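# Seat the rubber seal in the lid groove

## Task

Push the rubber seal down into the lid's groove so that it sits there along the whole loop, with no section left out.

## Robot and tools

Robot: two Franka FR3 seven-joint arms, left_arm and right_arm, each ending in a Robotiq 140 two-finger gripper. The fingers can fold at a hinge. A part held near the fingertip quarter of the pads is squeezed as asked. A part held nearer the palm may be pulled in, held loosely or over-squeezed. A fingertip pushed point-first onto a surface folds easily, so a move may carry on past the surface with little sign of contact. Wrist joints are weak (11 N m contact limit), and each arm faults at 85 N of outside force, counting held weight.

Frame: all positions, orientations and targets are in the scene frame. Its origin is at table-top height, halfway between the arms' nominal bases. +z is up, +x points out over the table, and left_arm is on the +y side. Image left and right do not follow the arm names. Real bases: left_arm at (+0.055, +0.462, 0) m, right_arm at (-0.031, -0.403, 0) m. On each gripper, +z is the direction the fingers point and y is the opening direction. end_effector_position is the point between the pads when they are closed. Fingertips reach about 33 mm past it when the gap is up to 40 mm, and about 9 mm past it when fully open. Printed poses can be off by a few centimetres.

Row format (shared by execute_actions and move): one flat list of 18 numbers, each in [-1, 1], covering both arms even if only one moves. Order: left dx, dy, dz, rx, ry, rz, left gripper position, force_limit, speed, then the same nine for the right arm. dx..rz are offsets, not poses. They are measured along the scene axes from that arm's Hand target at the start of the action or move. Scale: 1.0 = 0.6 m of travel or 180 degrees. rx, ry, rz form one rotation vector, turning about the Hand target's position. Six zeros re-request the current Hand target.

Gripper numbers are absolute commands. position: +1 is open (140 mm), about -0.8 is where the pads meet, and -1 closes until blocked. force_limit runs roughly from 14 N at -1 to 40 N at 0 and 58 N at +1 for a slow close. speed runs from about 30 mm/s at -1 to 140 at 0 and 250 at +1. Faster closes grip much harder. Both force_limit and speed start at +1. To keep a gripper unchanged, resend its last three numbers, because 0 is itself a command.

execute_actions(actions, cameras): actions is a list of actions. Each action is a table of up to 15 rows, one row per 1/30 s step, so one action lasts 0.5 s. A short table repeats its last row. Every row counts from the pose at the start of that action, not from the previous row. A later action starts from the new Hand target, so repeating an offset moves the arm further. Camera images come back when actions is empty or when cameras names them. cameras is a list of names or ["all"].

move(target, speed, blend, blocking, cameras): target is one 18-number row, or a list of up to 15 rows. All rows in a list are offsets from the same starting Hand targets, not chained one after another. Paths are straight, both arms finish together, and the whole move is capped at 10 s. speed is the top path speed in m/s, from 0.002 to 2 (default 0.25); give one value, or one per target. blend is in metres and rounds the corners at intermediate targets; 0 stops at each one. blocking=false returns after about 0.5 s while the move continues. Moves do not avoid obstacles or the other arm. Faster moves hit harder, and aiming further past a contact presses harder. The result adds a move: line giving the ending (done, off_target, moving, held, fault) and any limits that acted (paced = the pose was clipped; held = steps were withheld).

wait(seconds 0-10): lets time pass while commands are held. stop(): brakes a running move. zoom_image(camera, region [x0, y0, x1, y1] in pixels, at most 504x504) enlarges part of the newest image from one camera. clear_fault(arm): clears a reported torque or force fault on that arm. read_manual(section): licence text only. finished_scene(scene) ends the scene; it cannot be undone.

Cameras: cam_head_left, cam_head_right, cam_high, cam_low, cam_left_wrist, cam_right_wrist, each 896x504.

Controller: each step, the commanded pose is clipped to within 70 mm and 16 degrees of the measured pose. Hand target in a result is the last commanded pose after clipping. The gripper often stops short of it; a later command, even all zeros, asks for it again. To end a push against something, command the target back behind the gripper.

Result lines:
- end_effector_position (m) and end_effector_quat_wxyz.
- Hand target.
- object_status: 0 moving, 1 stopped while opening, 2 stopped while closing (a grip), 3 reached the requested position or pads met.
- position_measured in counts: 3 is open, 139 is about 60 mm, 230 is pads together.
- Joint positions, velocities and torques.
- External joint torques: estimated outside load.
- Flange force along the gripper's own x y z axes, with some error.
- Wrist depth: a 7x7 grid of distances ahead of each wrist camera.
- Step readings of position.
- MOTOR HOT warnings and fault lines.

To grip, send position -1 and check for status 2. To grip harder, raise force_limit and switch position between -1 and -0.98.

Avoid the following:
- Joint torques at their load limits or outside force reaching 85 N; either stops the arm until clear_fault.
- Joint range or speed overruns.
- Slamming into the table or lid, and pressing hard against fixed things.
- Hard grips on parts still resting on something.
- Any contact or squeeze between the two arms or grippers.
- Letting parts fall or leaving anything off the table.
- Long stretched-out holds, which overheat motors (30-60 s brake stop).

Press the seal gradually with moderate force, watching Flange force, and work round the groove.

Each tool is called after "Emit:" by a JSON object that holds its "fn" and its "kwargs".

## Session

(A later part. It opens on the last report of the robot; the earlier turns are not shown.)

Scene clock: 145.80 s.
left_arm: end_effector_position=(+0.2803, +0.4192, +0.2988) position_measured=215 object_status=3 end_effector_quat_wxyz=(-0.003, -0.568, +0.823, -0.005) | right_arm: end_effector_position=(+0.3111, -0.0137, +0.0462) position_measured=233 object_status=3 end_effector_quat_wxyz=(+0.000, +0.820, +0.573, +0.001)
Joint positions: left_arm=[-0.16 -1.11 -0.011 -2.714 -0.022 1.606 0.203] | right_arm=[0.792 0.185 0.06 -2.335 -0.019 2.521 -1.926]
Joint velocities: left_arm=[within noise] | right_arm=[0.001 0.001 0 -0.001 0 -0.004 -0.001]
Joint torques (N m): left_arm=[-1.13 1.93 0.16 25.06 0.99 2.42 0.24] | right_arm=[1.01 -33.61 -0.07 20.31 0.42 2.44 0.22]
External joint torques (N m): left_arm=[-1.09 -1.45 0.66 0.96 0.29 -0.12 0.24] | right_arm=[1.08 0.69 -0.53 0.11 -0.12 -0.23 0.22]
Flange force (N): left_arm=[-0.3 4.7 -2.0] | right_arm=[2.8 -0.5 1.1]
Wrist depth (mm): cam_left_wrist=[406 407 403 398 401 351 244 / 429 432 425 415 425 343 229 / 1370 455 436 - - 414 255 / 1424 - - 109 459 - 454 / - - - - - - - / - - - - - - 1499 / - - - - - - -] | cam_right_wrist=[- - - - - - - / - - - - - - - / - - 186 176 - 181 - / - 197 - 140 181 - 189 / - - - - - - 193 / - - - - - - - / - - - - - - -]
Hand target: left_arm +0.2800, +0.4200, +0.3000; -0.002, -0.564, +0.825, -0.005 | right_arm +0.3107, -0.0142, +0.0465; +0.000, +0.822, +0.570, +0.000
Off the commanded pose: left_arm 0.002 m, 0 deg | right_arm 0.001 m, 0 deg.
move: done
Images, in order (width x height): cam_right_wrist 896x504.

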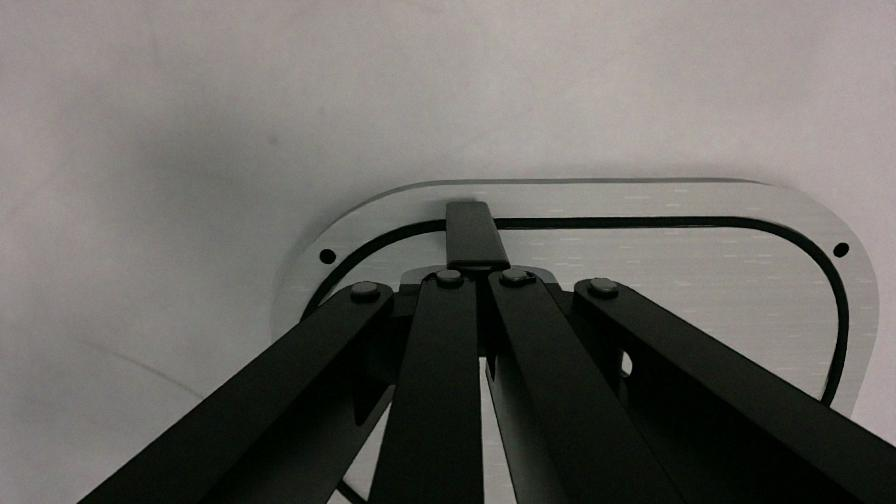

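Emit:
{"fn": "move", "kwargs": {"target": [[0,0,0,0,0,0,-0.69,-0.8,-1,-0.0362,0.0152,0.0,0,0,0,-0.85,-1,0],[0,0,0,0,0,0,-0.69,-0.8,-1,-0.038,0.0125,-0.0192,0,0,0,-0.85,-1,0],[0,0,0,0,0,0,-0.69,-0.8,-1,-0.038,0.0125,-0.0017,0,0,0,-0.85,-1,0],[0,0,0,0,0,0,-0.69,-0.8,-1,-0.0625,0.015,0.0,0,0,0,-0.85,-1,0],[0,0,0,0,0,0,-0.69,-0.8,-1,-0.0642,0.0112,-0.0192,0,0,0,-0.85,-1,0],[0,0,0,0,0,0,-0.69,-0.8,-1,-0.0642,0.0112,-0.0017,0,0,0,-0.85,-1,0],[0,0,0,0,0,0,-0.69,-0.8,-1,-0.0895,0.0075,0.0,0,0,0,-0.85,-1,0],[0,0,0,0,0,0,-0.69,-0.8,-1,-0.09,0.0022,-0.0192,0,0,0,-0.85,-1,0],[0,0,0,0,0,0,-0.69,-0.8,-1,-0.09,0.0022,-0.0017,0,0,0,-0.85,-1,0],[0,0,0,0,0,0,-0.69,-0.8,-1,-0.116,-0.0078,0.0,0,0,0,-0.85,-1,0],[0,0,0,0,0,0,-0.69,-0.8,-1,-0.1138,-0.0147,-0.0192,0,0,0,-0.85,-1,0],[0,0,0,0,0,0,-0.69,-0.8,-1,-0.1138,-0.0147,0.0,0,0,0,-0.85,-1,0]], "speed": [0.07,0.03,0.06,0.07,0.03,0.06,0.07,0.03,0.06,0.07,0.03,0.06], "blend": [0.003,0,0.003,0.003,0,0.003,0.003,0,0.003,0.003,0,0.003], "cameras": ["cam_right_wrist"]}}

Scene clock: 156.07 s.
left_arm: end_effector_position=(+0.2803, +0.4192, +0.2988) position_measured=215 object_status=3 end_effector_quat_wxyz=(-0.003, -0.568, +0.823, -0.005) | right_arm: end_effector_position=(+0.2442, -0.0233, +0.0463) position_measured=233 object_status=3 end_effector_quat_wxyz=(+0.001, +0.821, +0.572, +0.001)
Joint positions: left_arm=[-0.16 -1.11 -0.011 -2.714 -0.022 1.606 0.203] | right_arm=[0.864 0.066 0.082 -2.503 -0.014 2.571 -1.831]
Joint velocities: left_arm=[within noise] | right_arm=[0 0 -0.001 0 0 -0.005 0.001]
Joint torques (N m): left_arm=[-1.12 1.92 0.12 25.09 0.99 2.41 0.23] | right_arm=[1.14 -29.17 -0.24 19.59 0.81 2.43 0.06]
External joint torques (N m): left_arm=[-1.13 -1.46 0.6 0.93 0.28 -0.15 0.23] | right_arm=[1.1 0.3 -0.5 0.18 0.32 -0.24 0.06]
Flange force (N): left_arm=[-0.1 4.9 -2.0] | right_arm=[1.7 -0.5 0.0]
Wrist depth (mm): cam_left_wrist=[398 408 401 - - 357 244 / - - 422 - - 336 229 / - - 443 437 451 384 243 / 1320 477 475 112 - - - / 1666 - - - - - 502 / - - - - - - - / - - - - - - -] | cam_right_wrist=[- - - 168 - - - / 174 - - - - 171 171 / - 182 - 173 177 - 180 / - - - 115 182 - 186 / - - - - - - - / - - - - - - - / - - - - - - -]
Hand target: left_arm +0.2800, +0.4200, +0.3000; -0.002, -0.564, +0.825, -0.005 | right_arm +0.2425, -0.0230, +0.0465; +0.000, +0.822, +0.570, +0.000
Off the commanded pose: left_arm 0.002 m, 0 deg | right_arm 0.002 m, 0 deg.
move: done
Images, in order (width x height): cam_right_wrist 896x504.

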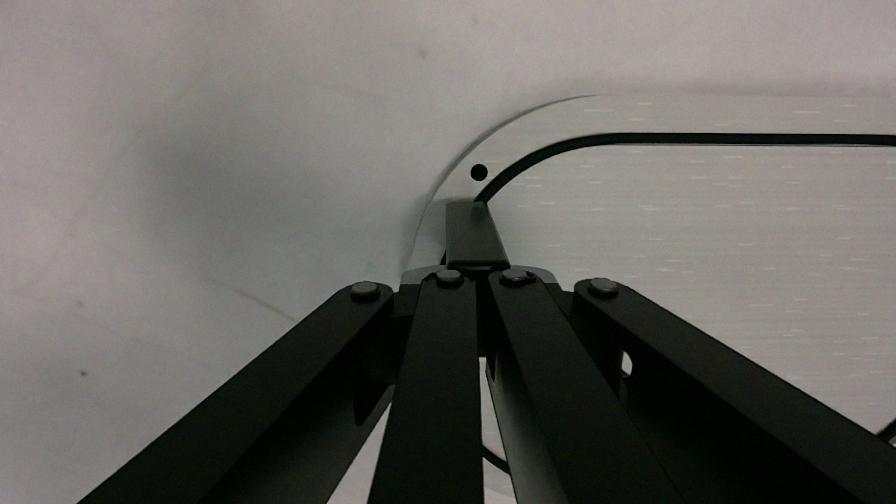

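Emit:
{"fn": "zoom_image", "kwargs": {"camera": "cam_right_wrist", "region": [400, 90, 720, 280]}}

Scaled by 1.575 from the camera's 896x504 image, which has a finer 1280x720 frame.

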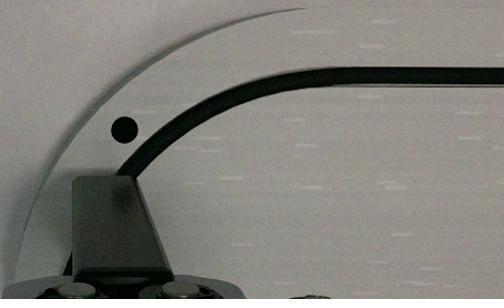

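Emit:
{"fn": "move", "kwargs": {"target": [[0,0,0,0,0,0,-0.69,-0.8,-1,-0.01,-0.01,0.025,0,0,0,-0.85,-1,0],[0,0,0,0,0,0,-0.69,-0.8,-1,-0.1098,-0.135,0.0333,0,0,0,-0.85,-1,0]], "speed": [0.1,0.15], "blend": [0.005,0], "cameras": ["cam_right_wrist"]}}

Scene clock: 158.57 s.
left_arm: end_effector_position=(+0.2803, +0.4192, +0.2988) position_measured=215 object_status=3 end_effector_quat_wxyz=(-0.003, -0.568, +0.823, -0.005) | right_arm: end_effector_position=(+0.1774, -0.1036, +0.0666) position_measured=233 object_status=3 end_effector_quat_wxyz=(+0.001, +0.823, +0.568, +0.001)
Joint positions: left_arm=[-0.16 -1.11 -0.011 -2.714 -0.022 1.606 0.203] | right_arm=[0.892 -0.269 0.083 -2.824 0.035 2.557 -1.839]
Joint torques (N m): left_arm=[-1.09 1.95 0.15 25.08 0.99 2.42 0.24] | right_arm=[1.38 -17.61 -1.27 19.7 0.8 2.57 -0.52]
External joint torques (N m): left_arm=[-1.08 -1.46 0.68 1 0.28 -0.13 0.24] | right_arm=[1.4 0.34 -0.49 -0.01 0.29 -0.11 -0.52]
Flange force (N): left_arm=[-0.3 4.8 -2.1] | right_arm=[0.4 0.0 0.3]
Wrist depth (mm): cam_left_wrist=[405 400 400 - - 338 243 / - 434 - 423 - 335 229 / 1465 444 - 436 435 414 245 / 1456 - - 112 458 - - / 1499 - - - - - 485 / 1385 - - - - - 1554 / - - - - - - -] | cam_right_wrist=[- - - 187 - 178 180 / - - - - - 185 - / - - - - 197 - 199 / - - - 115 204 - - / - 224 - - - - - / - - - - - - - / - - - - - - -]
Hand target: left_arm +0.2800, +0.4200, +0.3000; -0.002, -0.564, +0.825, -0.005 | right_arm +0.1766, -0.1040, +0.0665; +0.000, +0.822, +0.570, +0.000
Off the commanded pose: left_arm 0.002 m, 0 deg | right_arm 0.001 m, 0 deg.
move: done
Images, in order (width x height): cam_right_wrist 896x504.

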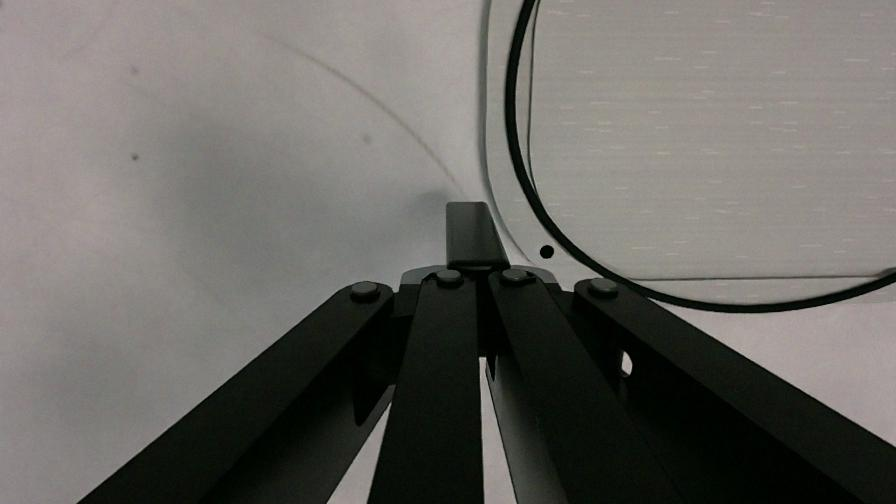

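Emit:
{"fn": "zoom_image", "kwargs": {"camera": "cam_right_wrist", "region": [470, 0, 630, 200]}}

Emit:
{"fn": "zoom_image", "kwargs": {"camera": "cam_right_wrist", "region": [500, 130, 896, 330]}}

Scaled by 2.520 from the camera's 896x504 image, which has a finer 1280x720 frame.

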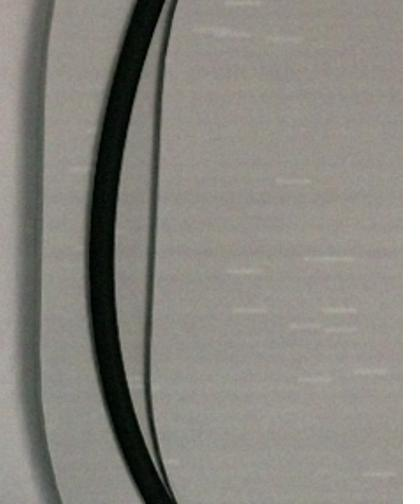

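Scaled by 1.273 from the camera's 896x504 image, which has a finer 1280x720 frame.

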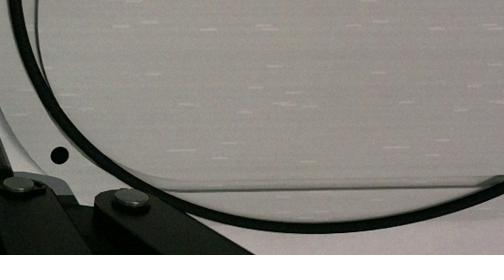

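Emit:
{"fn": "move", "kwargs": {"target": [[0,0,0,0,0,0,-0.69,-0.8,-1,0.09,0.1182,-0.0325,0,0,0,-0.85,-1,0],[0,0,0,0,0,0,-0.69,-0.8,-1,0.0938,0.1125,-0.0525,0,0,0,-0.85,-1,0],[0,0,0,0,0,0,-0.69,-0.8,-1,0.0938,0.1125,-0.035,0,0,0,-0.85,-1,0],[0,0,0,0,0,0,-0.69,-0.8,-1,0.0758,0.086,-0.034,0,0,0,-0.85,-1,0],[0,0,0,0,0,0,-0.69,-0.8,-1,0.0768,0.0842,-0.045,0,0,0,-0.85,-1,0],[0,0,0,0,0,0,-0.69,-0.8,-1,0.082,0.0815,-0.0467,0,0,0,-0.85,-1,0],[0,0,0,0,0,0,-0.69,-0.8,-1,0.0817,0.0807,-0.0525,0,0,0,-0.85,-1,0],[0,0,0,0,0,0,-0.69,-0.8,-1,0.0817,0.0807,-0.03,0,0,0,-0.85,-1,0]], "speed": [0.1,0.03,0.06,0.07,0.03,0.02,0.03,0.06], "blend": [0.003,0,0.003,0.003,0,0,0,0.003], "cameras": ["cam_right_wrist"]}}

Scene clock: 169.93 s.
left_arm: end_effector_position=(+0.2803, +0.4192, +0.2988) position_measured=215 object_status=3 end_effector_quat_wxyz=(-0.003, -0.568, +0.823, -0.005) | right_arm: end_effector_position=(+0.2249, -0.0547, +0.0480) position_measured=233 object_status=3 end_effector_quat_wxyz=(+0.001, +0.822, +0.570, +0.001)
Joint positions: left_arm=[-0.16 -1.11 -0.011 -2.714 -0.022 1.606 0.203] | right_arm=[0.869 -0.028 0.073 -2.622 0 2.595 -1.843]
Joint velocities: left_arm=[within noise] | right_arm=[-0.001 0 -0.001 0 -0.001 -0.005 -0.003]
Joint torques (N m): left_arm=[-1.1 1.93 0.16 25.1 0.98 2.42 0.23] | right_arm=[0.62 -25.69 -1.11 19.34 0.81 2.44 -0.48]
External joint torques (N m): left_arm=[-1.11 -1.41 0.67 0.99 0.28 -0.13 0.23] | right_arm=[0.54 0.18 -1.11 0.22 0.34 -0.24 -0.48]
Flange force (N): left_arm=[-0.3 4.6 -2.1] | right_arm=[0.5 2.0 -0.6]
Wrist depth (mm): cam_left_wrist=[408 - - - - 342 244 / - - 435 415 417 336 230 / - - 441 438 - 403 249 / 1424 481 466 112 471 468 455 / 1554 - - - - - 492 / 1400 - - - - - - / - - - - - - -] | cam_right_wrist=[- - - - - 160 161 / - - - - - 169 - / - - - 177 - 181 180 / - - 196 112 184 - - / - - - - - - 201 / - - - - - - 210 / - - - - - - -]
Hand target: left_arm +0.2800, +0.4200, +0.3000; -0.002, -0.564, +0.825, -0.005 | right_arm +0.2256, -0.0556, +0.0485; +0.000, +0.822, +0.570, +0.000
Off the commanded pose: left_arm 0.002 m, 0 deg | right_arm 0.001 m, 0 deg.
move: done
Images, in order (width x height): cam_right_wrist 896x504.

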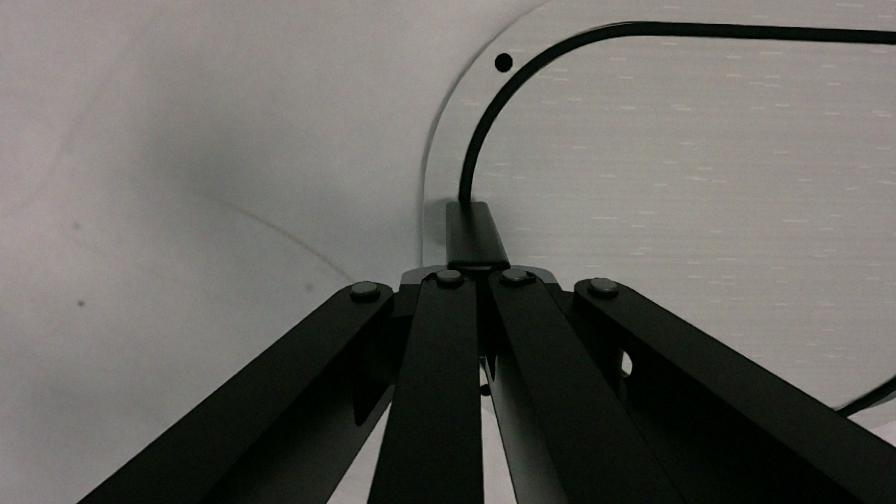

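Emit:
{"fn": "zoom_image", "kwargs": {"camera": "cam_right_wrist", "region": [410, 0, 730, 220]}}

Scaled by 1.575 from the camera's 896x504 image, which has a finer 1280x720 frame.

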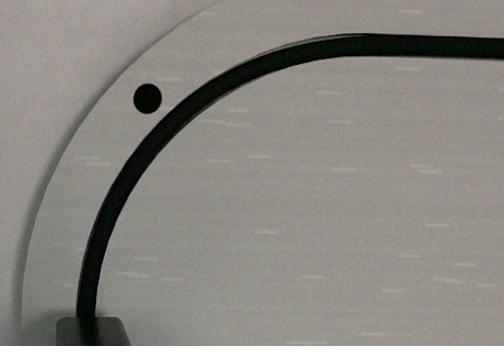

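Emit:
{"fn": "move", "kwargs": {"target": [[0,0,0,0,0,0,-0.69,-0.8,-1,-0.0147,-0.0238,-0.004,0,0,0,-0.85,-1,0],[0,0,0,0,0,0,-0.69,-0.8,-1,-0.0137,-0.0258,-0.0142,0,0,0,-0.85,-1,0],[0,0,0,0,0,0,-0.69,-0.8,-1,-0.0088,-0.0283,-0.0158,0,0,0,-0.85,-1,0],[0,0,0,0,0,0,-0.69,-0.8,-1,-0.0092,-0.0292,-0.0225,0,0,0,-0.85,-1,0],[0,0,0,0,0,0,-0.69,-0.8,-1,-0.0092,-0.0292,-0.005,0,0,0,-0.85,-1,0],[0,0,0,0,0,0,-0.69,-0.8,-1,-0.0228,-0.0492,-0.005,0,0,0,-0.85,-1,0],[0,0,0,0,0,0,-0.69,-0.8,-1,-0.0195,-0.0538,-0.0225,0,0,0,-0.85,-1,0],[0,0,0,0,0,0,-0.69,-0.8,-1,-0.0195,-0.0538,0.0,0,0,0,-0.85,-1,0],[0,0,0,0,0,0,-0.69,-0.8,-1,-0.0817,-0.0807,0.03,0,0,0,-0.85,-1,0]], "speed": [0.07,0.03,0.02,0.03,0.06,0.07,0.03,0.06,0.12], "blend": [0.003,0,0,0,0.003,0.003,0,0.003,0], "cameras": ["cam_right_wrist"]}}

Scene clock: 179.67 s.
left_arm: end_effector_position=(+0.2803, +0.4192, +0.2988) position_measured=215 object_status=3 end_effector_quat_wxyz=(-0.003, -0.568, +0.823, -0.005) | right_arm: end_effector_position=(+0.1785, -0.1037, +0.0667) position_measured=233 object_status=3 end_effector_quat_wxyz=(+0.000, +0.819, +0.573, +0.002)
Joint positions: left_arm=[-0.16 -1.11 -0.011 -2.714 -0.022 1.606 0.203] | right_arm=[0.894 -0.269 0.077 -2.825 0.034 2.559 -1.853]
Joint velocities: left_arm=[within noise] | right_arm=[0.001 -0.001 0 0.001 0.001 -0.004 0.006]
Joint torques (N m): left_arm=[-1.08 1.96 0.15 25.1 0.99 2.42 0.24] | right_arm=[1.24 -18.01 -0.85 19.22 0.82 2.34 0.19]
External joint torques (N m): left_arm=[-1.09 -1.36 0.64 0.96 0.28 -0.13 0.24] | right_arm=[1.24 -0.13 -0.14 -0.45 0.32 -0.33 0.19]
Flange force (N): left_arm=[-0.3 4.4 -2.1] | right_arm=[-1.5 -2.5 -1.5]
Wrist depth (mm): cam_left_wrist=[406 408 - - 403 338 244 / 430 - - 421 - 336 229 / 1348 - 451 439 431 428 249 / - - 461 109 - 436 453 / 1508 - - - - - - / - - - - - - - / - - - - - - -] | cam_right_wrist=[- - - 189 173 - - / - - - - 189 - - / - - - - 197 - - / - - - 111 207 212 - / - - - - - 212 215 / - - - - - - - / - - - - - - -]
Hand target: left_arm +0.2800, +0.4200, +0.3000; -0.002, -0.564, +0.825, -0.005 | right_arm +0.1766, -0.1040, +0.0665; +0.000, +0.822, +0.570, +0.000
Off the commanded pose: left_arm 0.002 m, 0 deg | right_arm 0.002 m, 1 deg.
move: done
Images, in order (width x height): cam_right_wrist 896x504.

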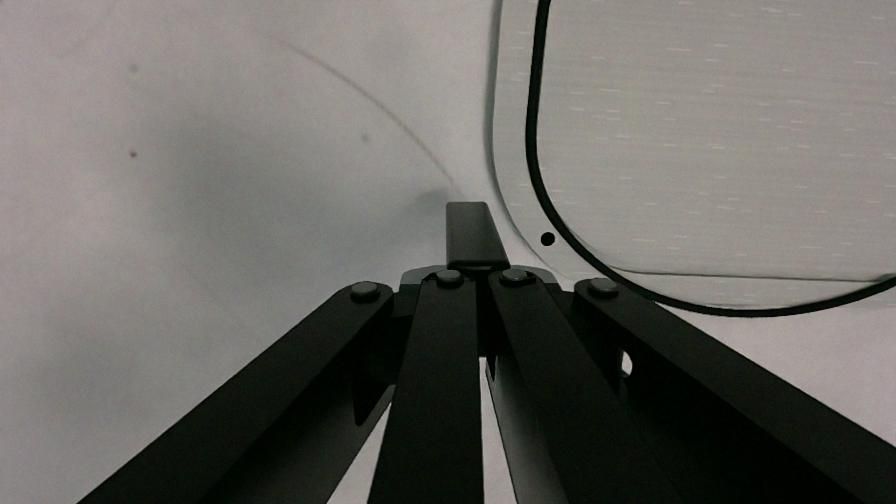

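Emit:
{"fn": "zoom_image", "kwargs": {"camera": "cam_right_wrist", "region": [480, 0, 760, 330]}}

Scaled by 1.527 from the camera's 896x504 image, which has a finer 1280x720 frame.

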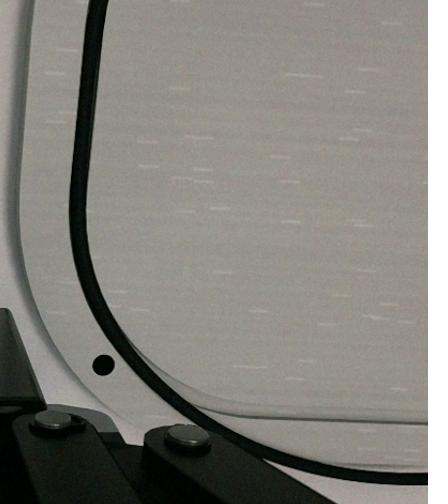

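Emit:
{"fn": "execute_actions", "kwargs": {"actions": [], "cameras": ["cam_right_wrist","cam_high"]}}

Scene clock: 183.73 s.
left_arm: end_effector_position=(+0.2803, +0.4192, +0.2988) position_measured=215 object_status=3 end_effector_quat_wxyz=(-0.003, -0.568, +0.823, -0.005) | right_arm: end_effector_position=(+0.1784, -0.1038, +0.0667) position_measured=233 object_status=3 end_effector_quat_wxyz=(+0.000, +0.820, +0.573, +0.001)
Joint positions: left_arm=[-0.16 -1.11 -0.011 -2.714 -0.022 1.606 0.203] | right_arm=[0.894 -0.269 0.077 -2.825 0.034 2.558 -1.852]
Joint velocities: within noise
Joint torques (N m): left_arm=[-1.13 1.91 0.13 25.11 0.99 2.41 0.25] | right_arm=[1.24 -18.08 -0.84 19.26 0.82 2.4 0.2]
External joint torques (N m): left_arm=[-1.14 -1.46 0.67 1 0.28 -0.14 0.25] | right_arm=[1.16 -0.25 -0.2 -0.4 0.32 -0.27 0.2]
Flange force (N): left_arm=[-0.3 4.8 -2.2] | right_arm=[-1.8 -2.4 -1.7]
Wrist depth (mm): cam_left_wrist=[405 403 - 393 401 346 244 / - - 428 422 - 336 229 / 1377 - 457 438 - 403 241 / 1416 - 484 112 440 - - / 1440 - - - - - - / - - - - - - 1535 / - - - - - - -] | cam_right_wrist=[- - - - - 178 181 / - 197 - - - 185 187 / - - - - - - - / - - - 112 207 - 211 / - - - - - - 221 / - - - - - - - / - - - - - - -]
Hand target: left_arm +0.2800, +0.4200, +0.3000; -0.002, -0.564, +0.825, -0.005 | right_arm +0.1766, -0.1040, +0.0665; +0.000, +0.822, +0.570, +0.000
Tool commands: left_gripper/position=-0.69 left_gripper/force_limit=-0.8 left_gripper/speed=-1.0 right_gripper/position=-0.85 right_gripper/force_limit=-1.0 right_gripper/speed=+0.0
Off the commanded pose: left_arm 0.002 m, 0 deg | right_arm 0.002 m, 0 deg.
Images, in order (width x height): cam_high 896x504, cam_right_wrist 896x504.

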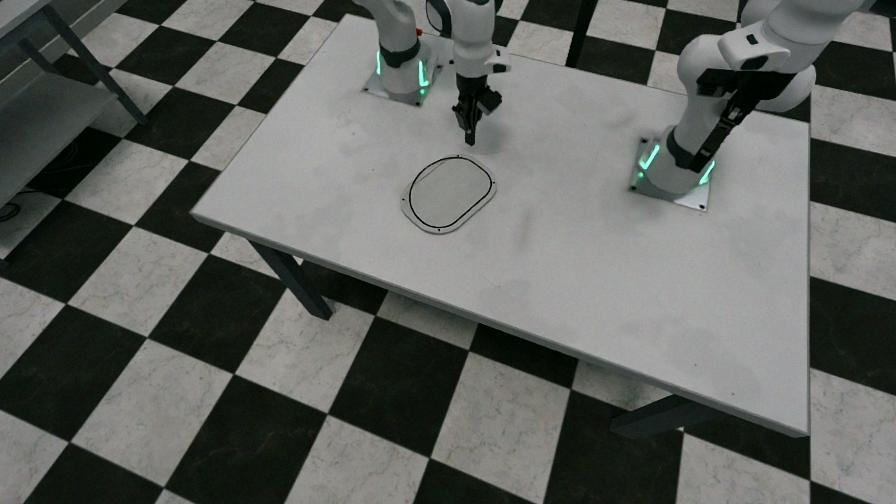

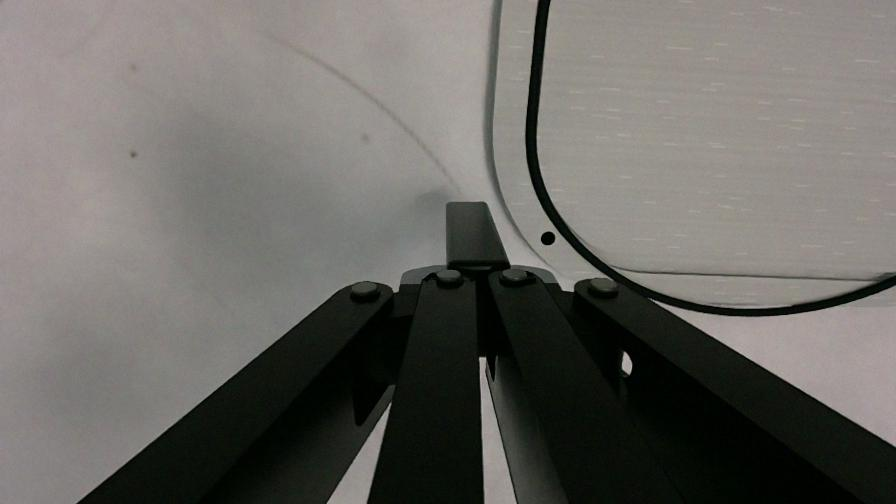

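Emit:
{"fn": "zoom_image", "kwargs": {"camera": "cam_right_wrist", "region": [480, 0, 760, 320]}}

Emit:
{"fn": "zoom_image", "kwargs": {"camera": "cam_high", "region": [390, 140, 510, 240]}}

Scaled by 1.575 from the camera's 896x504 image, which has a finer 1280x720 frame.

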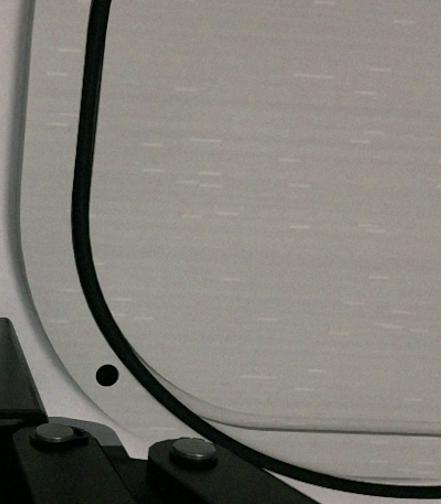

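Scaled by 4.200 from the camera's 896x504 image, which has a finer 1280x720 frame.

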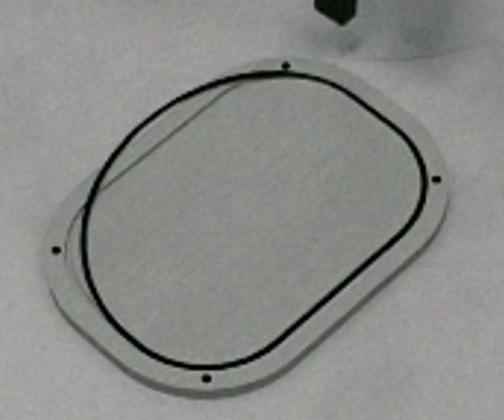

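Emit:
{"fn": "move", "kwargs": {"target": [[0,0,0,0,0,0,-0.69,-0.8,-1, 0.0625,0.02833,-0.03333,0,0,0,-0.85,-1,0],[0,0,0,0,0,0,-0.69,-0.8,-1, 0.06167,0.02583,-0.0525,0,0,0,-0.85,-1,0],[0,0,0,0,0,0,-0.69,-0.8,-1, 0.06167,0.02583,-0.03333,0,0,0,-0.85,-1,0],[0,0,0,0,0,0,-0.69,-0.8,-1, 0.06017,-0.003,-0.03333,0,0,0,-0.85,-1,0],[0,0,0,0,0,0,-0.69,-0.8,-1, 0.06033,-0.00517,-0.0525,0,0,0,-0.85,-1,0],[0,0,0,0,0,0,-0.69,-0.8,-1, 0.06033,-0.00517,-0.03333,0,0,0,-0.85,-1,0],[0,0,0,0,0,0,-0.69,-0.8,-1, 0.067,-0.03433,-0.03333,0,0,0,-0.85,-1,0],[0,0,0,0,0,0,-0.69,-0.8,-1, 0.06883,-0.035,-0.0525,0,0,0,-0.85,-1,0],[0,0,0,0,0,0,-0.69,-0.8,-1, 0.06883,-0.035,-0.03333,0,0,0,-0.85,-1,0],[0,0,0,0,0,0,-0.69,-0.8,-1, 0.08333,-0.06217,-0.03333,0,0,0,-0.85,-1,0],[0,0,0,0,0,0,-0.69,-0.8,-1, 0.086,-0.06033,-0.0525,0,0,0,-0.85,-1,0],[0,0,0,0,0,0,-0.69,-0.8,-1, 0.086,-0.06033,-0.03333,0,0,0,-0.85,-1,0],[0,0,0,0,0,0,-0.69,-0.8,-1, 0.07233,-0.07333,0.0025,0,0,0,-0.85,-1,0]], "speed": [0.1,0.03,0.06,0.08,0.03,0.06,0.08,0.03,0.06,0.08,0.03,0.06,0.1], "blend": [0.003,0,0.003,0.003,0,0.003,0.003,0,0.003,0.003,0,0.003,0], "cameras": ["cam_right_wrist"]}}

Scene clock: 201.83 s.
left_arm: end_effector_position=(+0.2803, +0.4192, +0.2988) position_measured=215 object_status=3 end_effector_quat_wxyz=(-0.003, -0.568, +0.823, -0.005) | right_arm: end_effector_position=(+0.2203, -0.1464, +0.0682) position_measured=233 object_status=3 end_effector_quat_wxyz=(-0.001, +0.824, +0.567, +0.001)
Joint positions: left_arm=[-0.16 -1.11 -0.011 -2.714 -0.022 1.606 0.203] | right_arm=[0.819 -0.293 -0.024 -2.843 -0.009 2.553 -1.975]
Joint velocities: left_arm=[within noise] | right_arm=[0 -0.002 -0.001 -0.001 0 -0.005 0.001]
Joint torques (N m): left_arm=[-1.12 1.97 0.16 25.08 0.99 2.42 0.28] | right_arm=[0.91 -17.42 -0.74 19.28 -0.03 2.46 -0.4]
External joint torques (N m): left_arm=[-1.13 -1.4 0.64 0.88 0.27 -0.15 0.28] | right_arm=[0.93 -0.11 -0.57 -0.51 -0.54 -0.22 -0.4]
Flange force (N): left_arm=[-0.3 4.7 -1.9] | right_arm=[-2.1 0.2 -0.8]
Wrist depth (mm): cam_left_wrist=[412 - 394 396 - 339 244 / - - 414 418 - 336 230 / 1473 - - 436 - 408 279 / 1424 480 477 104 - - - / 1432 1517 - - - - - / - - - - - - - / - - - - - - -] | cam_right_wrist=[- - - - - 179 - / - - - 189 - - - / - 207 - 193 - 198 - / - - - 115 204 208 - / 228 - - - - - - / - - - - - - - / - - - - - - -]
Hand target: left_arm +0.2800, +0.4200, +0.3000; -0.002, -0.564, +0.825, -0.005 | right_arm +0.2200, -0.1480, +0.0680; +0.000, +0.822, +0.570, +0.000
Off the commanded pose: left_arm 0.002 m, 0 deg | right_arm 0.002 m, 0 deg.
move: done
Images, in order (width x height): cam_right_wrist 896x504.

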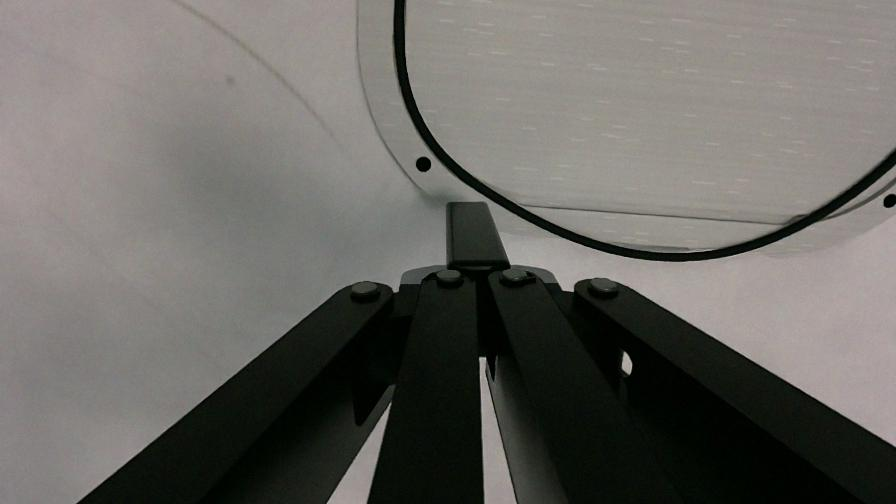

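Emit:
{"fn": "zoom_image", "kwargs": {"camera": "cam_right_wrist", "region": [340, 0, 620, 280]}}

Emit:
{"fn": "zoom_image", "kwargs": {"camera": "cam_right_wrist", "region": [600, 60, 896, 300]}}

Scaled by 1.800 from the camera's 896x504 image, which has a finer 1280x720 frame.

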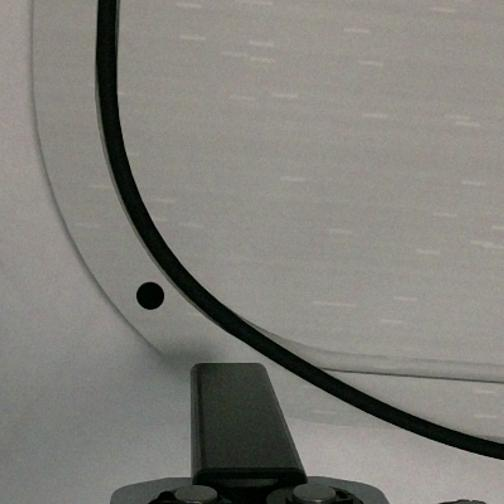

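Scaled by 1.703 from the camera's 896x504 image, which has a finer 1280x720 frame.

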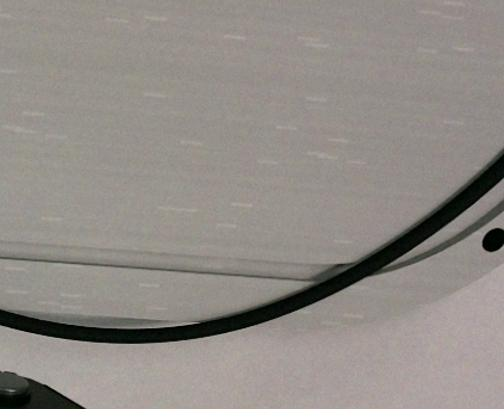

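Emit:
{"fn": "move", "kwargs": {"target": [[0,0,0,0,0,0,-0.69,-0.8,-1, 0.02733,0.00483,-0.0425,0,0,0,-0.85,-1,0],[0,0,0,0,0,0,-0.69,-0.8,-1, 0.03033,0.00917,-0.04917,0,0,0,-0.85,-1,0],[0,0,0,0,0,0,-0.69,-0.8,-1, 0.02917,0.008,-0.055,0,0,0,-0.85,-1,0],[0,0,0,0,0,0,-0.69,-0.8,-1, 0.02917,0.008,-0.03583,0,0,0,-0.85,-1,0],[0,0,0,0,0,0,-0.69,-0.8,-1, 0.0485,-0.01067,-0.0425,0,0,0,-0.85,-1,0],[0,0,0,0,0,0,-0.69,-0.8,-1, 0.05067,-0.00383,-0.04917,0,0,0,-0.85,-1,0],[0,0,0,0,0,0,-0.69,-0.8,-1, 0.04933,-0.00483,-0.055,0,0,0,-0.85,-1,0],[0,0,0,0,0,0,-0.69,-0.8,-1, 0.04933,-0.00483,-0.03583,0,0,0,-0.85,-1,0],[0,0,0,0,0,0,-0.69,-0.8,-1, 0.06967,-0.0205,-0.0425,0,0,0,-0.85,-1,0],[0,0,0,0,0,0,-0.69,-0.8,-1, 0.07183,-0.01367,-0.04917,0,0,0,-0.85,-1,0],[0,0,0,0,0,0,-0.69,-0.8,-1, 0.0705,-0.01467,-0.055,0,0,0,-0.85,-1,0],[0,0,0,0,0,0,-0.69,-0.8,-1, 0.0705,-0.01467,-0.03583,0,0,0,-0.85,-1,0],[0,0,0,0,0,0,-0.69,-0.8,-1, 0.06667,-0.06167,0.00333,0,0,0,-0.85,-1,0]], "speed": [0.08,0.025,0.025,0.06,0.08,0.025,0.025,0.06,0.08,0.025,0.025,0.06,0.1], "blend": [0.001,0.001,0,0.003,0.001,0.001,0,0.003,0.001,0.001,0,0.003,0], "cameras": ["cam_right_wrist"]}}

Scene clock: 219.10 s.
left_arm: end_effector_position=(+0.2803, +0.4192, +0.2988) position_measured=215 object_status=3 end_effector_quat_wxyz=(-0.003, -0.568, +0.823, -0.005) | right_arm: end_effector_position=(+0.2603, -0.1832, +0.0702) position_measured=233 object_status=3 end_effector_quat_wxyz=(-0.001, +0.824, +0.566, +0.001)
Joint positions: left_arm=[-0.16 -1.11 -0.011 -2.714 -0.022 1.606 0.203] | right_arm=[0.75 -0.282 -0.112 -2.824 -0.053 2.546 -2.09]
Joint velocities: left_arm=[within noise] | right_arm=[-0.001 0.001 -0.002 0 0.001 -0.003 -0.006]
Joint torques (N m): left_arm=[-1.12 1.95 0.15 25.12 0.99 2.41 0.23] | right_arm=[0.98 -17.86 -0.64 19.38 -0.02 2.42 -0.39]
External joint torques (N m): left_arm=[-1.12 -1.43 0.65 1.02 0.28 -0.13 0.23] | right_arm=[0.96 -0.24 -1.05 -0.35 -0.54 -0.23 -0.39]
Flange force (N): left_arm=[-0.2 4.6 -2.2] | right_arm=[-2.2 0.6 -1.1]
Wrist depth (mm): cam_left_wrist=[408 413 408 392 399 346 243 / 431 425 426 - 404 344 230 / 1307 - - - 453 412 242 / 1416 - - 109 470 452 - / 1448 - - - - - - / - - - - - - - / - - - - - - -] | cam_right_wrist=[- - 179 - - - 180 / - - 186 - - - 190 / - - 207 197 199 199 - / - - - 112 221 - - / - - - - - - - / - - - - - - - / - - - - - - -]
Hand target: left_arm +0.2800, +0.4200, +0.3000; -0.002, -0.564, +0.825, -0.005 | right_arm +0.2600, -0.1850, +0.0700; +0.000, +0.822, +0.570, +0.000
Off the commanded pose: left_arm 0.002 m, 0 deg | right_arm 0.002 m, 1 deg.
move: done
Images, in order (width x height): cam_right_wrist 896x504.

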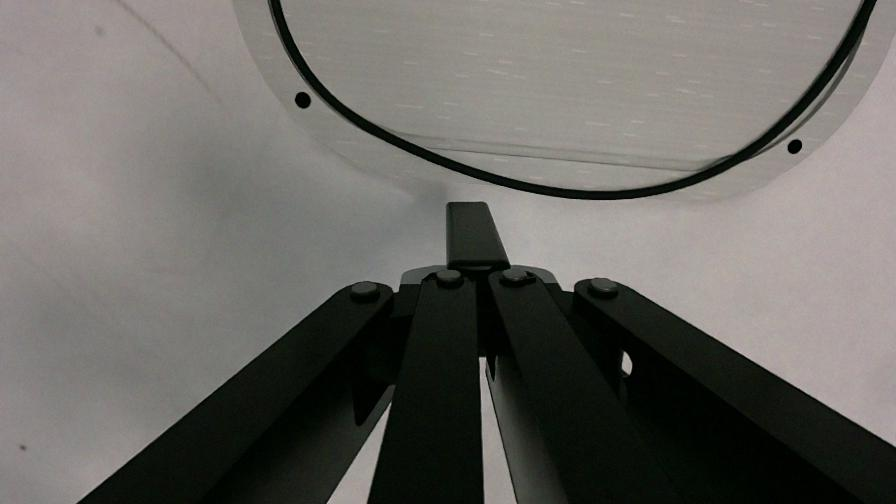

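Emit:
{"fn": "zoom_image", "kwargs": {"camera": "cam_right_wrist", "region": [260, 20, 580, 220]}}

Emit:
{"fn": "zoom_image", "kwargs": {"camera": "cam_right_wrist", "region": [576, 0, 896, 220]}}

Scaled by 1.575 from the camera's 896x504 image, which has a finer 1280x720 frame.

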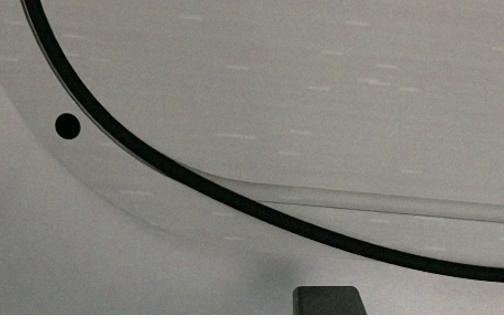

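Scaled by 1.575 from the camera's 896x504 image, which has a finer 1280x720 frame.

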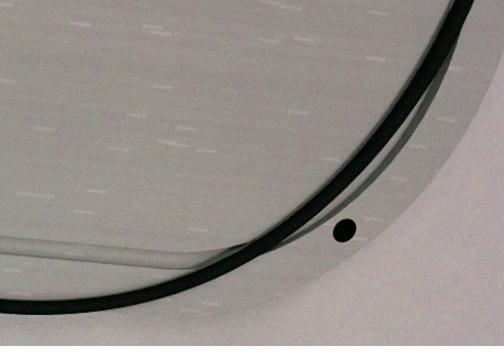

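Emit:
{"fn": "move", "kwargs": {"target": [[0,0,0,0,0,0,-0.69,-0.8,-1, 0.05983,-0.042,-0.03833,0,0,0,-0.85,-1,0],[0,0,0,0,0,0,-0.69,-0.8,-1, 0.05983,-0.042,-0.05083,0,0,0,-0.85,-1,0],[0,0,0,0,0,0,-0.69,-0.8,-1, 0.07417,-0.01283,-0.05083,0,0,0,-0.85,-1,0],[0,0,0,0,0,0,-0.69,-0.8,-1, 0.07117,-0.01883,-0.03833,0,0,0,-0.85,-1,0],[0,0,0,0,0,0,-0.69,-0.8,-1, 0.00433,-0.00383,-0.03833,0,0,0,-0.85,-1,0],[0,0,0,0,0,0,-0.69,-0.8,-1, 0.00433,-0.00383,-0.05083,0,0,0,-0.85,-1,0],[0,0,0,0,0,0,-0.69,-0.8,-1, 0.017,0.02167,-0.05083,0,0,0,-0.85,-1,0],[0,0,0,0,0,0,-0.69,-0.8,-1, 0.014,0.01567,-0.03833,0,0,0,-0.85,-1,0],[0,0,0,0,0,0,-0.69,-0.8,-1, 0.11517,-0.06183,-0.03833,0,0,0,-0.85,-1,0],[0,0,0,0,0,0,-0.69,-0.8,-1, 0.11517,-0.06183,-0.05083,0,0,0,-0.85,-1,0],[0,0,0,0,0,0,-0.69,-0.8,-1, 0.12883,-0.03417,-0.05083,0,0,0,-0.85,-1,0],[0,0,0,0,0,0,-0.69,-0.8,-1, 0.12583,-0.04017,-0.03833,0,0,0,-0.85,-1,0],[0,0,0,0,0,0,-0.69,-0.8,-1, 0.066,-0.02933,-0.05083,0,0,0,-0.85,-1,0],[0,0,0,0,0,0,-0.69,-0.8,-1, 0.07717,-0.00683,-0.05083,0,0,0,-0.85,-1,0],[0,0,0,0,0,0,-0.69,-0.8,-1, 0.06667,-0.02333,0.00833,0,0,0,-0.85,-1,0]], "speed": [0.1,0.05,0.03,0.06,0.1,0.05,0.03,0.06,0.1,0.05,0.03,0.06,0.08,0.03,0.08], "blend": [0.002,0.001,0.001,0.003,0.003,0.001,0.001,0.003,0.003,0.001,0.001,0.003,0.001,0.001,0], "cameras": ["cam_right_wrist"]}}

Scene clock: 235.87 s.
left_arm: end_effector_position=(+0.2803, +0.4192, +0.2988) position_measured=215 object_status=3 end_effector_quat_wxyz=(-0.003, -0.568, +0.823, -0.005) | right_arm: end_effector_position=(+0.3009, -0.1980, +0.0752) position_measured=233 object_status=3 end_effector_quat_wxyz=(-0.001, +0.821, +0.571, +0.001)
Joint positions: left_arm=[-0.16 -1.11 -0.011 -2.714 -0.022 1.606 0.203] | right_arm=[0.724 -0.221 -0.18 -2.744 -0.063 2.527 -2.188]
Joint velocities: left_arm=[within noise] | right_arm=[0.001 0 0.001 -0.001 0 -0.004 0.002]
Joint torques (N m): left_arm=[-1.09 1.9 0.14 25.11 0.99 2.42 0.24] | right_arm=[0.52 -20.05 0.47 19.6 0 2.41 0.27]
External joint torques (N m): left_arm=[-1.09 -1.48 0.65 1.01 0.28 -0.13 0.24] | right_arm=[0.54 -0.18 -0.19 -0.32 -0.54 -0.23 0.27]
Flange force (N): left_arm=[-0.2 4.8 -2.2] | right_arm=[-1.1 -1.7 -1.2]
Wrist depth (mm): cam_left_wrist=[405 410 - - 394 341 244 / 429 397 404 - 414 336 229 / 1385 455 - 441 - 389 266 / - 478 - 109 - - 458 / 1554 - - - - 476 468 / - - - - - - 1508 / - - - - - - -] | cam_right_wrist=[- 186 - - 192 191 - / - - - - 194 195 205 / - - - 200 205 220 - / - - - 118 - - 241 / - - - - - - - / - - - - - - - / - - - - - - -]
Hand target: left_arm +0.2800, +0.4200, +0.3000; -0.002, -0.564, +0.825, -0.005 | right_arm +0.3000, -0.1990, +0.0750; +0.000, +0.822, +0.570, +0.000
Off the commanded pose: left_arm 0.002 m, 0 deg | right_arm 0.001 m, 0 deg.
move: done
Images, in order (width x height): cam_right_wrist 896x504.

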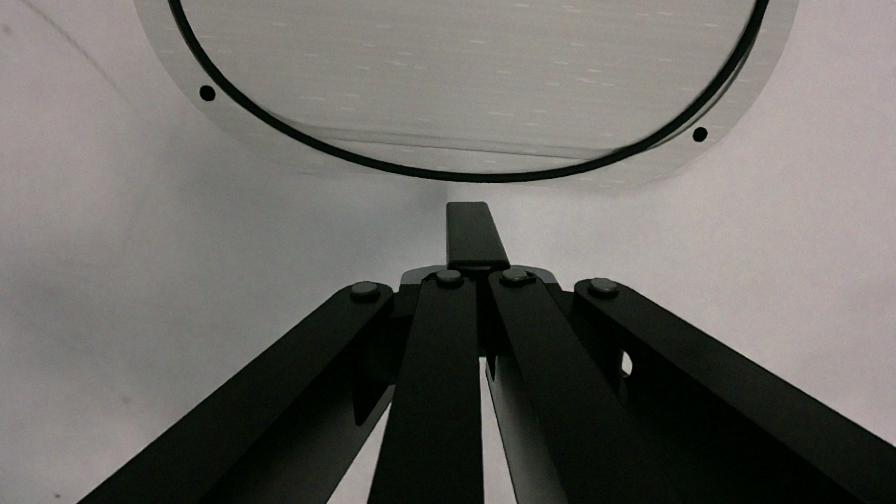

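Emit:
{"fn": "move", "kwargs": {"target": [0.2,-0.61667,-0.3,0,0,-0.02,0.3,-0.8,-0.5,0,0,0,0,0,0,-0.85,-1,0], "speed": 0.25, "cameras": ["cam_left_wrist","cam_high"]}}

Scene clock: 247.47 s.
left_arm: end_effector_position=(+0.4000, +0.0496, +0.1204) position_measured=91 object_status=3 end_effector_quat_wxyz=(-0.003, -0.536, +0.844, -0.006) | right_arm: end_effector_position=(+0.3008, -0.1981, +0.0751) position_measured=233 object_status=3 end_effector_quat_wxyz=(-0.001, +0.821, +0.571, +0.001)
Joint positions: left_arm=[-0.204 0.111 -0.679 -2.238 0.086 2.334 -0.494] | right_arm=[0.724 -0.221 -0.179 -2.744 -0.063 2.527 -2.187]
Joint velocities: left_arm=[0 0 0.001 -0.002 0.002 -0.001 -0.006] | right_arm=[within noise]
Joint torques (N m): left_arm=[-1.15 -28.37 -1.51 23.59 0.84 2.49 -0.26] | right_arm=[0.51 -20.04 0.54 19.55 0.01 2.39 0.2]
External joint torques (N m): left_arm=[-1.16 -1.08 0.57 1.32 0.28 -0.15 -0.26] | right_arm=[0.43 -0.14 -0.24 -0.42 -0.52 -0.25 0.2]
Flange force (N): left_arm=[2.7 -2.7 -2.1] | right_arm=[-1.4 -1.5 -1.1]
Wrist depth (mm): cam_left_wrist=[- 247 233 231 228 231 233 / - 259 257 256 253 247 245 / - 281 266 268 258 261 259 / 1262 288 133 281 151 - - / - 85 - 304 296 113 87 / - - 321 325 309 - - / - - - - 334 - -] | cam_right_wrist=[- 184 - 184 - - - / - - - - - 198 - / - - - 202 204 - 213 / - - - 112 232 - 237 / - - - - - 246 242 / - - - - - - - / - - - - - - -]
Hand target: left_arm +0.4000, +0.0500, +0.1200; -0.002, -0.538, +0.843, -0.005 | right_arm +0.3000, -0.1990, +0.0750; +0.000, +0.822, +0.570, +0.000
Off the commanded pose: left_arm 0.001 m, 0 deg | right_arm 0.001 m, 0 deg.
move: done
Images, in order (width x height): cam_high 896x504, cam_left_wrist 896x504.

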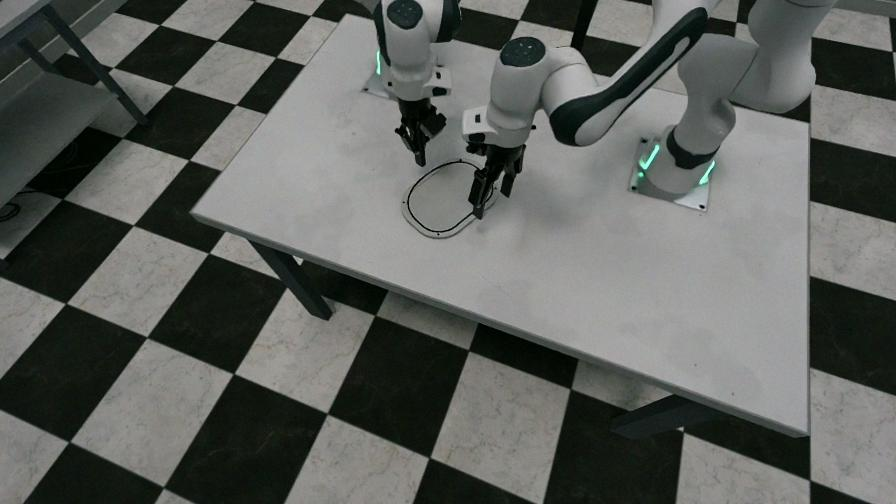

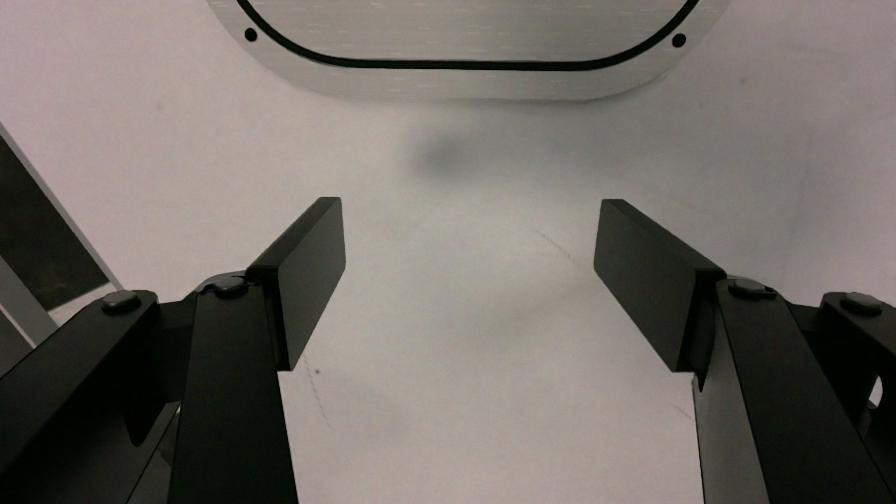

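Emit:
{"fn": "move", "kwargs": {"target": [[0,0,-0.12,0,0,0,0.3,-0.8,-0.5,0,0,0,0,0,0,-0.85,-1,0],[0,0,-0.1575,0,0,0,0.3,-0.8,-0.5,0,0,0,0,0,0,-0.85,-1,0]], "speed": [0.2,0.04], "blend": [0.002,0], "cameras": ["cam_left_wrist"]}}

Scene clock: 253.27 s.
left_arm: end_effector_position=(+0.3987, +0.0515, +0.0251) position_measured=91 object_status=3 end_effector_quat_wxyz=(-0.003, -0.536, +0.844, -0.002) | right_arm: end_effector_position=(+0.3008, -0.1981, +0.0751) position_measured=233 object_status=3 end_effector_quat_wxyz=(-0.001, +0.821, +0.571, +0.001)
Joint positions: left_arm=[-0.297 0.32 -0.567 -2.274 0.287 2.531 -0.631] | right_arm=[0.724 -0.221 -0.179 -2.744 -0.063 2.527 -2.187]
Joint velocities: left_arm=[0 -0.001 0 0.001 0 0 -0.005] | right_arm=[within noise]
Joint torques (N m): left_arm=[-1.1 -34.87 -4.75 20.73 0.64 2.95 -0.18] | right_arm=[0.51 -20.05 0.56 19.6 0 2.39 0.2]
External joint torques (N m): left_arm=[-1 -2.01 0.45 1.34 0.18 0.3 -0.18] | right_arm=[0.51 -0.14 -0.13 -0.33 -0.54 -0.24 0.2]
Flange force (N): left_arm=[1.9 -0.5 -1.7] | right_arm=[-1.0 -1.5 -1.2]
Wrist depth (mm): cam_left_wrist=[160 147 146 145 144 141 150 / - 167 165 165 162 161 158 / 177 175 173 172 170 169 167 / 187 183 156 182 178 175 176 / - 85 - 193 192 113 87 / - - 207 204 201 - - / - - 222 219 215 - -] | cam_right_wrist=[192 177 - - - - 200 / - - 193 - - 197 - / - - - 200 206 - - / - - - 116 - - - / - - - - - - - / - - - - - - - / - - - - - - -]
Hand target: left_arm +0.4000, +0.0500, +0.0255; -0.002, -0.538, +0.843, -0.005 | right_arm +0.3000, -0.1990, +0.0750; +0.000, +0.822, +0.570, +0.000
Off the commanded pose: left_arm 0.002 m, 0 deg | right_arm 0.001 m, 0 deg.
move: done
Images, in order (width x height): cam_left_wrist 896x504.

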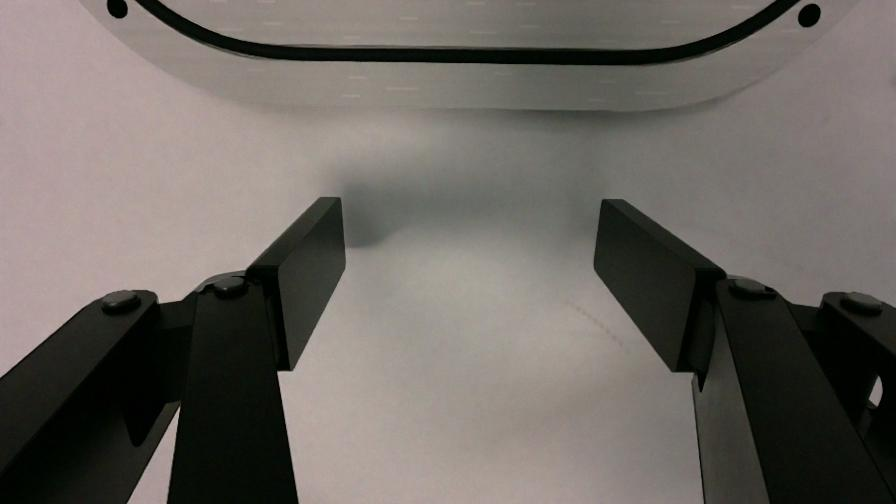

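Emit:
{"fn": "move", "kwargs": {"target": [-0.01683,-0.03633,-0.0075,0,0,0,0.3,-0.8,-0.5,0,0,0,0,0,0,-0.85,-1,0], "speed": 0.05, "cameras": ["cam_left_wrist"]}}

Scene clock: 256.23 s.
left_arm: end_effector_position=(+0.3899, +0.0279, +0.0215) position_measured=91 object_status=3 end_effector_quat_wxyz=(-0.003, -0.535, +0.845, -0.006) | right_arm: end_effector_position=(+0.3008, -0.1981, +0.0751) position_measured=233 object_status=3 end_effector_quat_wxyz=(-0.001, +0.821, +0.571, +0.001)
Joint positions: left_arm=[-0.363 0.354 -0.542 -2.235 0.304 2.531 -0.681] | right_arm=[0.724 -0.221 -0.179 -2.744 -0.063 2.527 -2.187]
Joint velocities: left_arm=[0 -0.001 -0.001 0 -0.001 0 -0.007] | right_arm=[within noise]
Joint torques (N m): left_arm=[-1.15 -36.12 -5.18 20.79 0.42 2.52 -0.16] | right_arm=[0.5 -20.05 0.49 19.6 0 2.4 0.22]
External joint torques (N m): left_arm=[-1.29 -1.74 0.17 1.28 -0.04 -0.15 -0.16] | right_arm=[0.43 -0.18 -0.28 -0.31 -0.53 -0.23 0.22]
Flange force (N): left_arm=[2.9 -1.1 -2.4] | right_arm=[-1.3 -1.3 -1.3]
Wrist depth (mm): cam_left_wrist=[147 145 143 144 141 139 138 / - 152 151 149 149 146 152 / 174 172 157 173 167 166 164 / 184 182 156 179 150 170 172 / - 85 190 190 188 113 87 / - - 202 201 197 - - / - - 217 211 210 - -] | cam_right_wrist=[- 184 - 184 187 - - / - - - 189 195 - - / - - - 203 204 - - / - - - 115 - - 235 / - - - - - - - / - - - - - - - / - - - - - - -]
Hand target: left_arm +0.3899, +0.0282, +0.0210; -0.002, -0.538, +0.843, -0.005 | right_arm +0.3000, -0.1990, +0.0750; +0.000, +0.822, +0.570, +0.000
Off the commanded pose: left_arm 0.001 m, 0 deg | right_arm 0.001 m, 0 deg.
move: done
Images, in order (width x height): cam_left_wrist 896x504.

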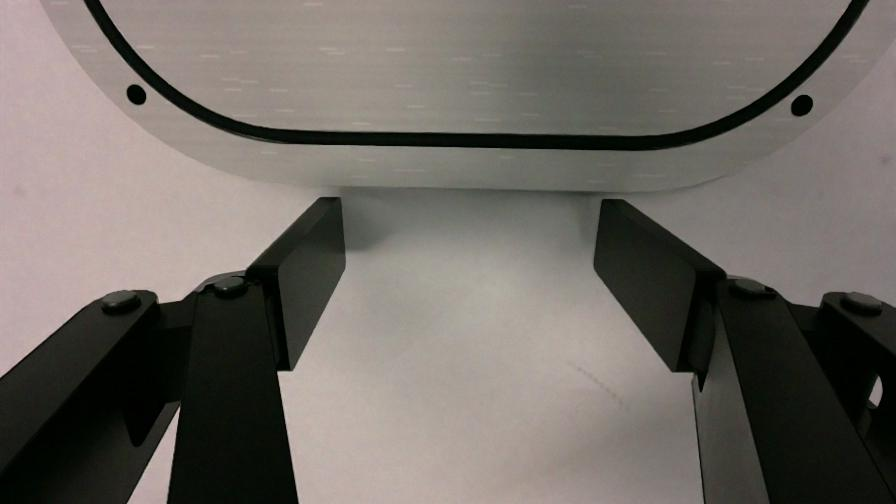

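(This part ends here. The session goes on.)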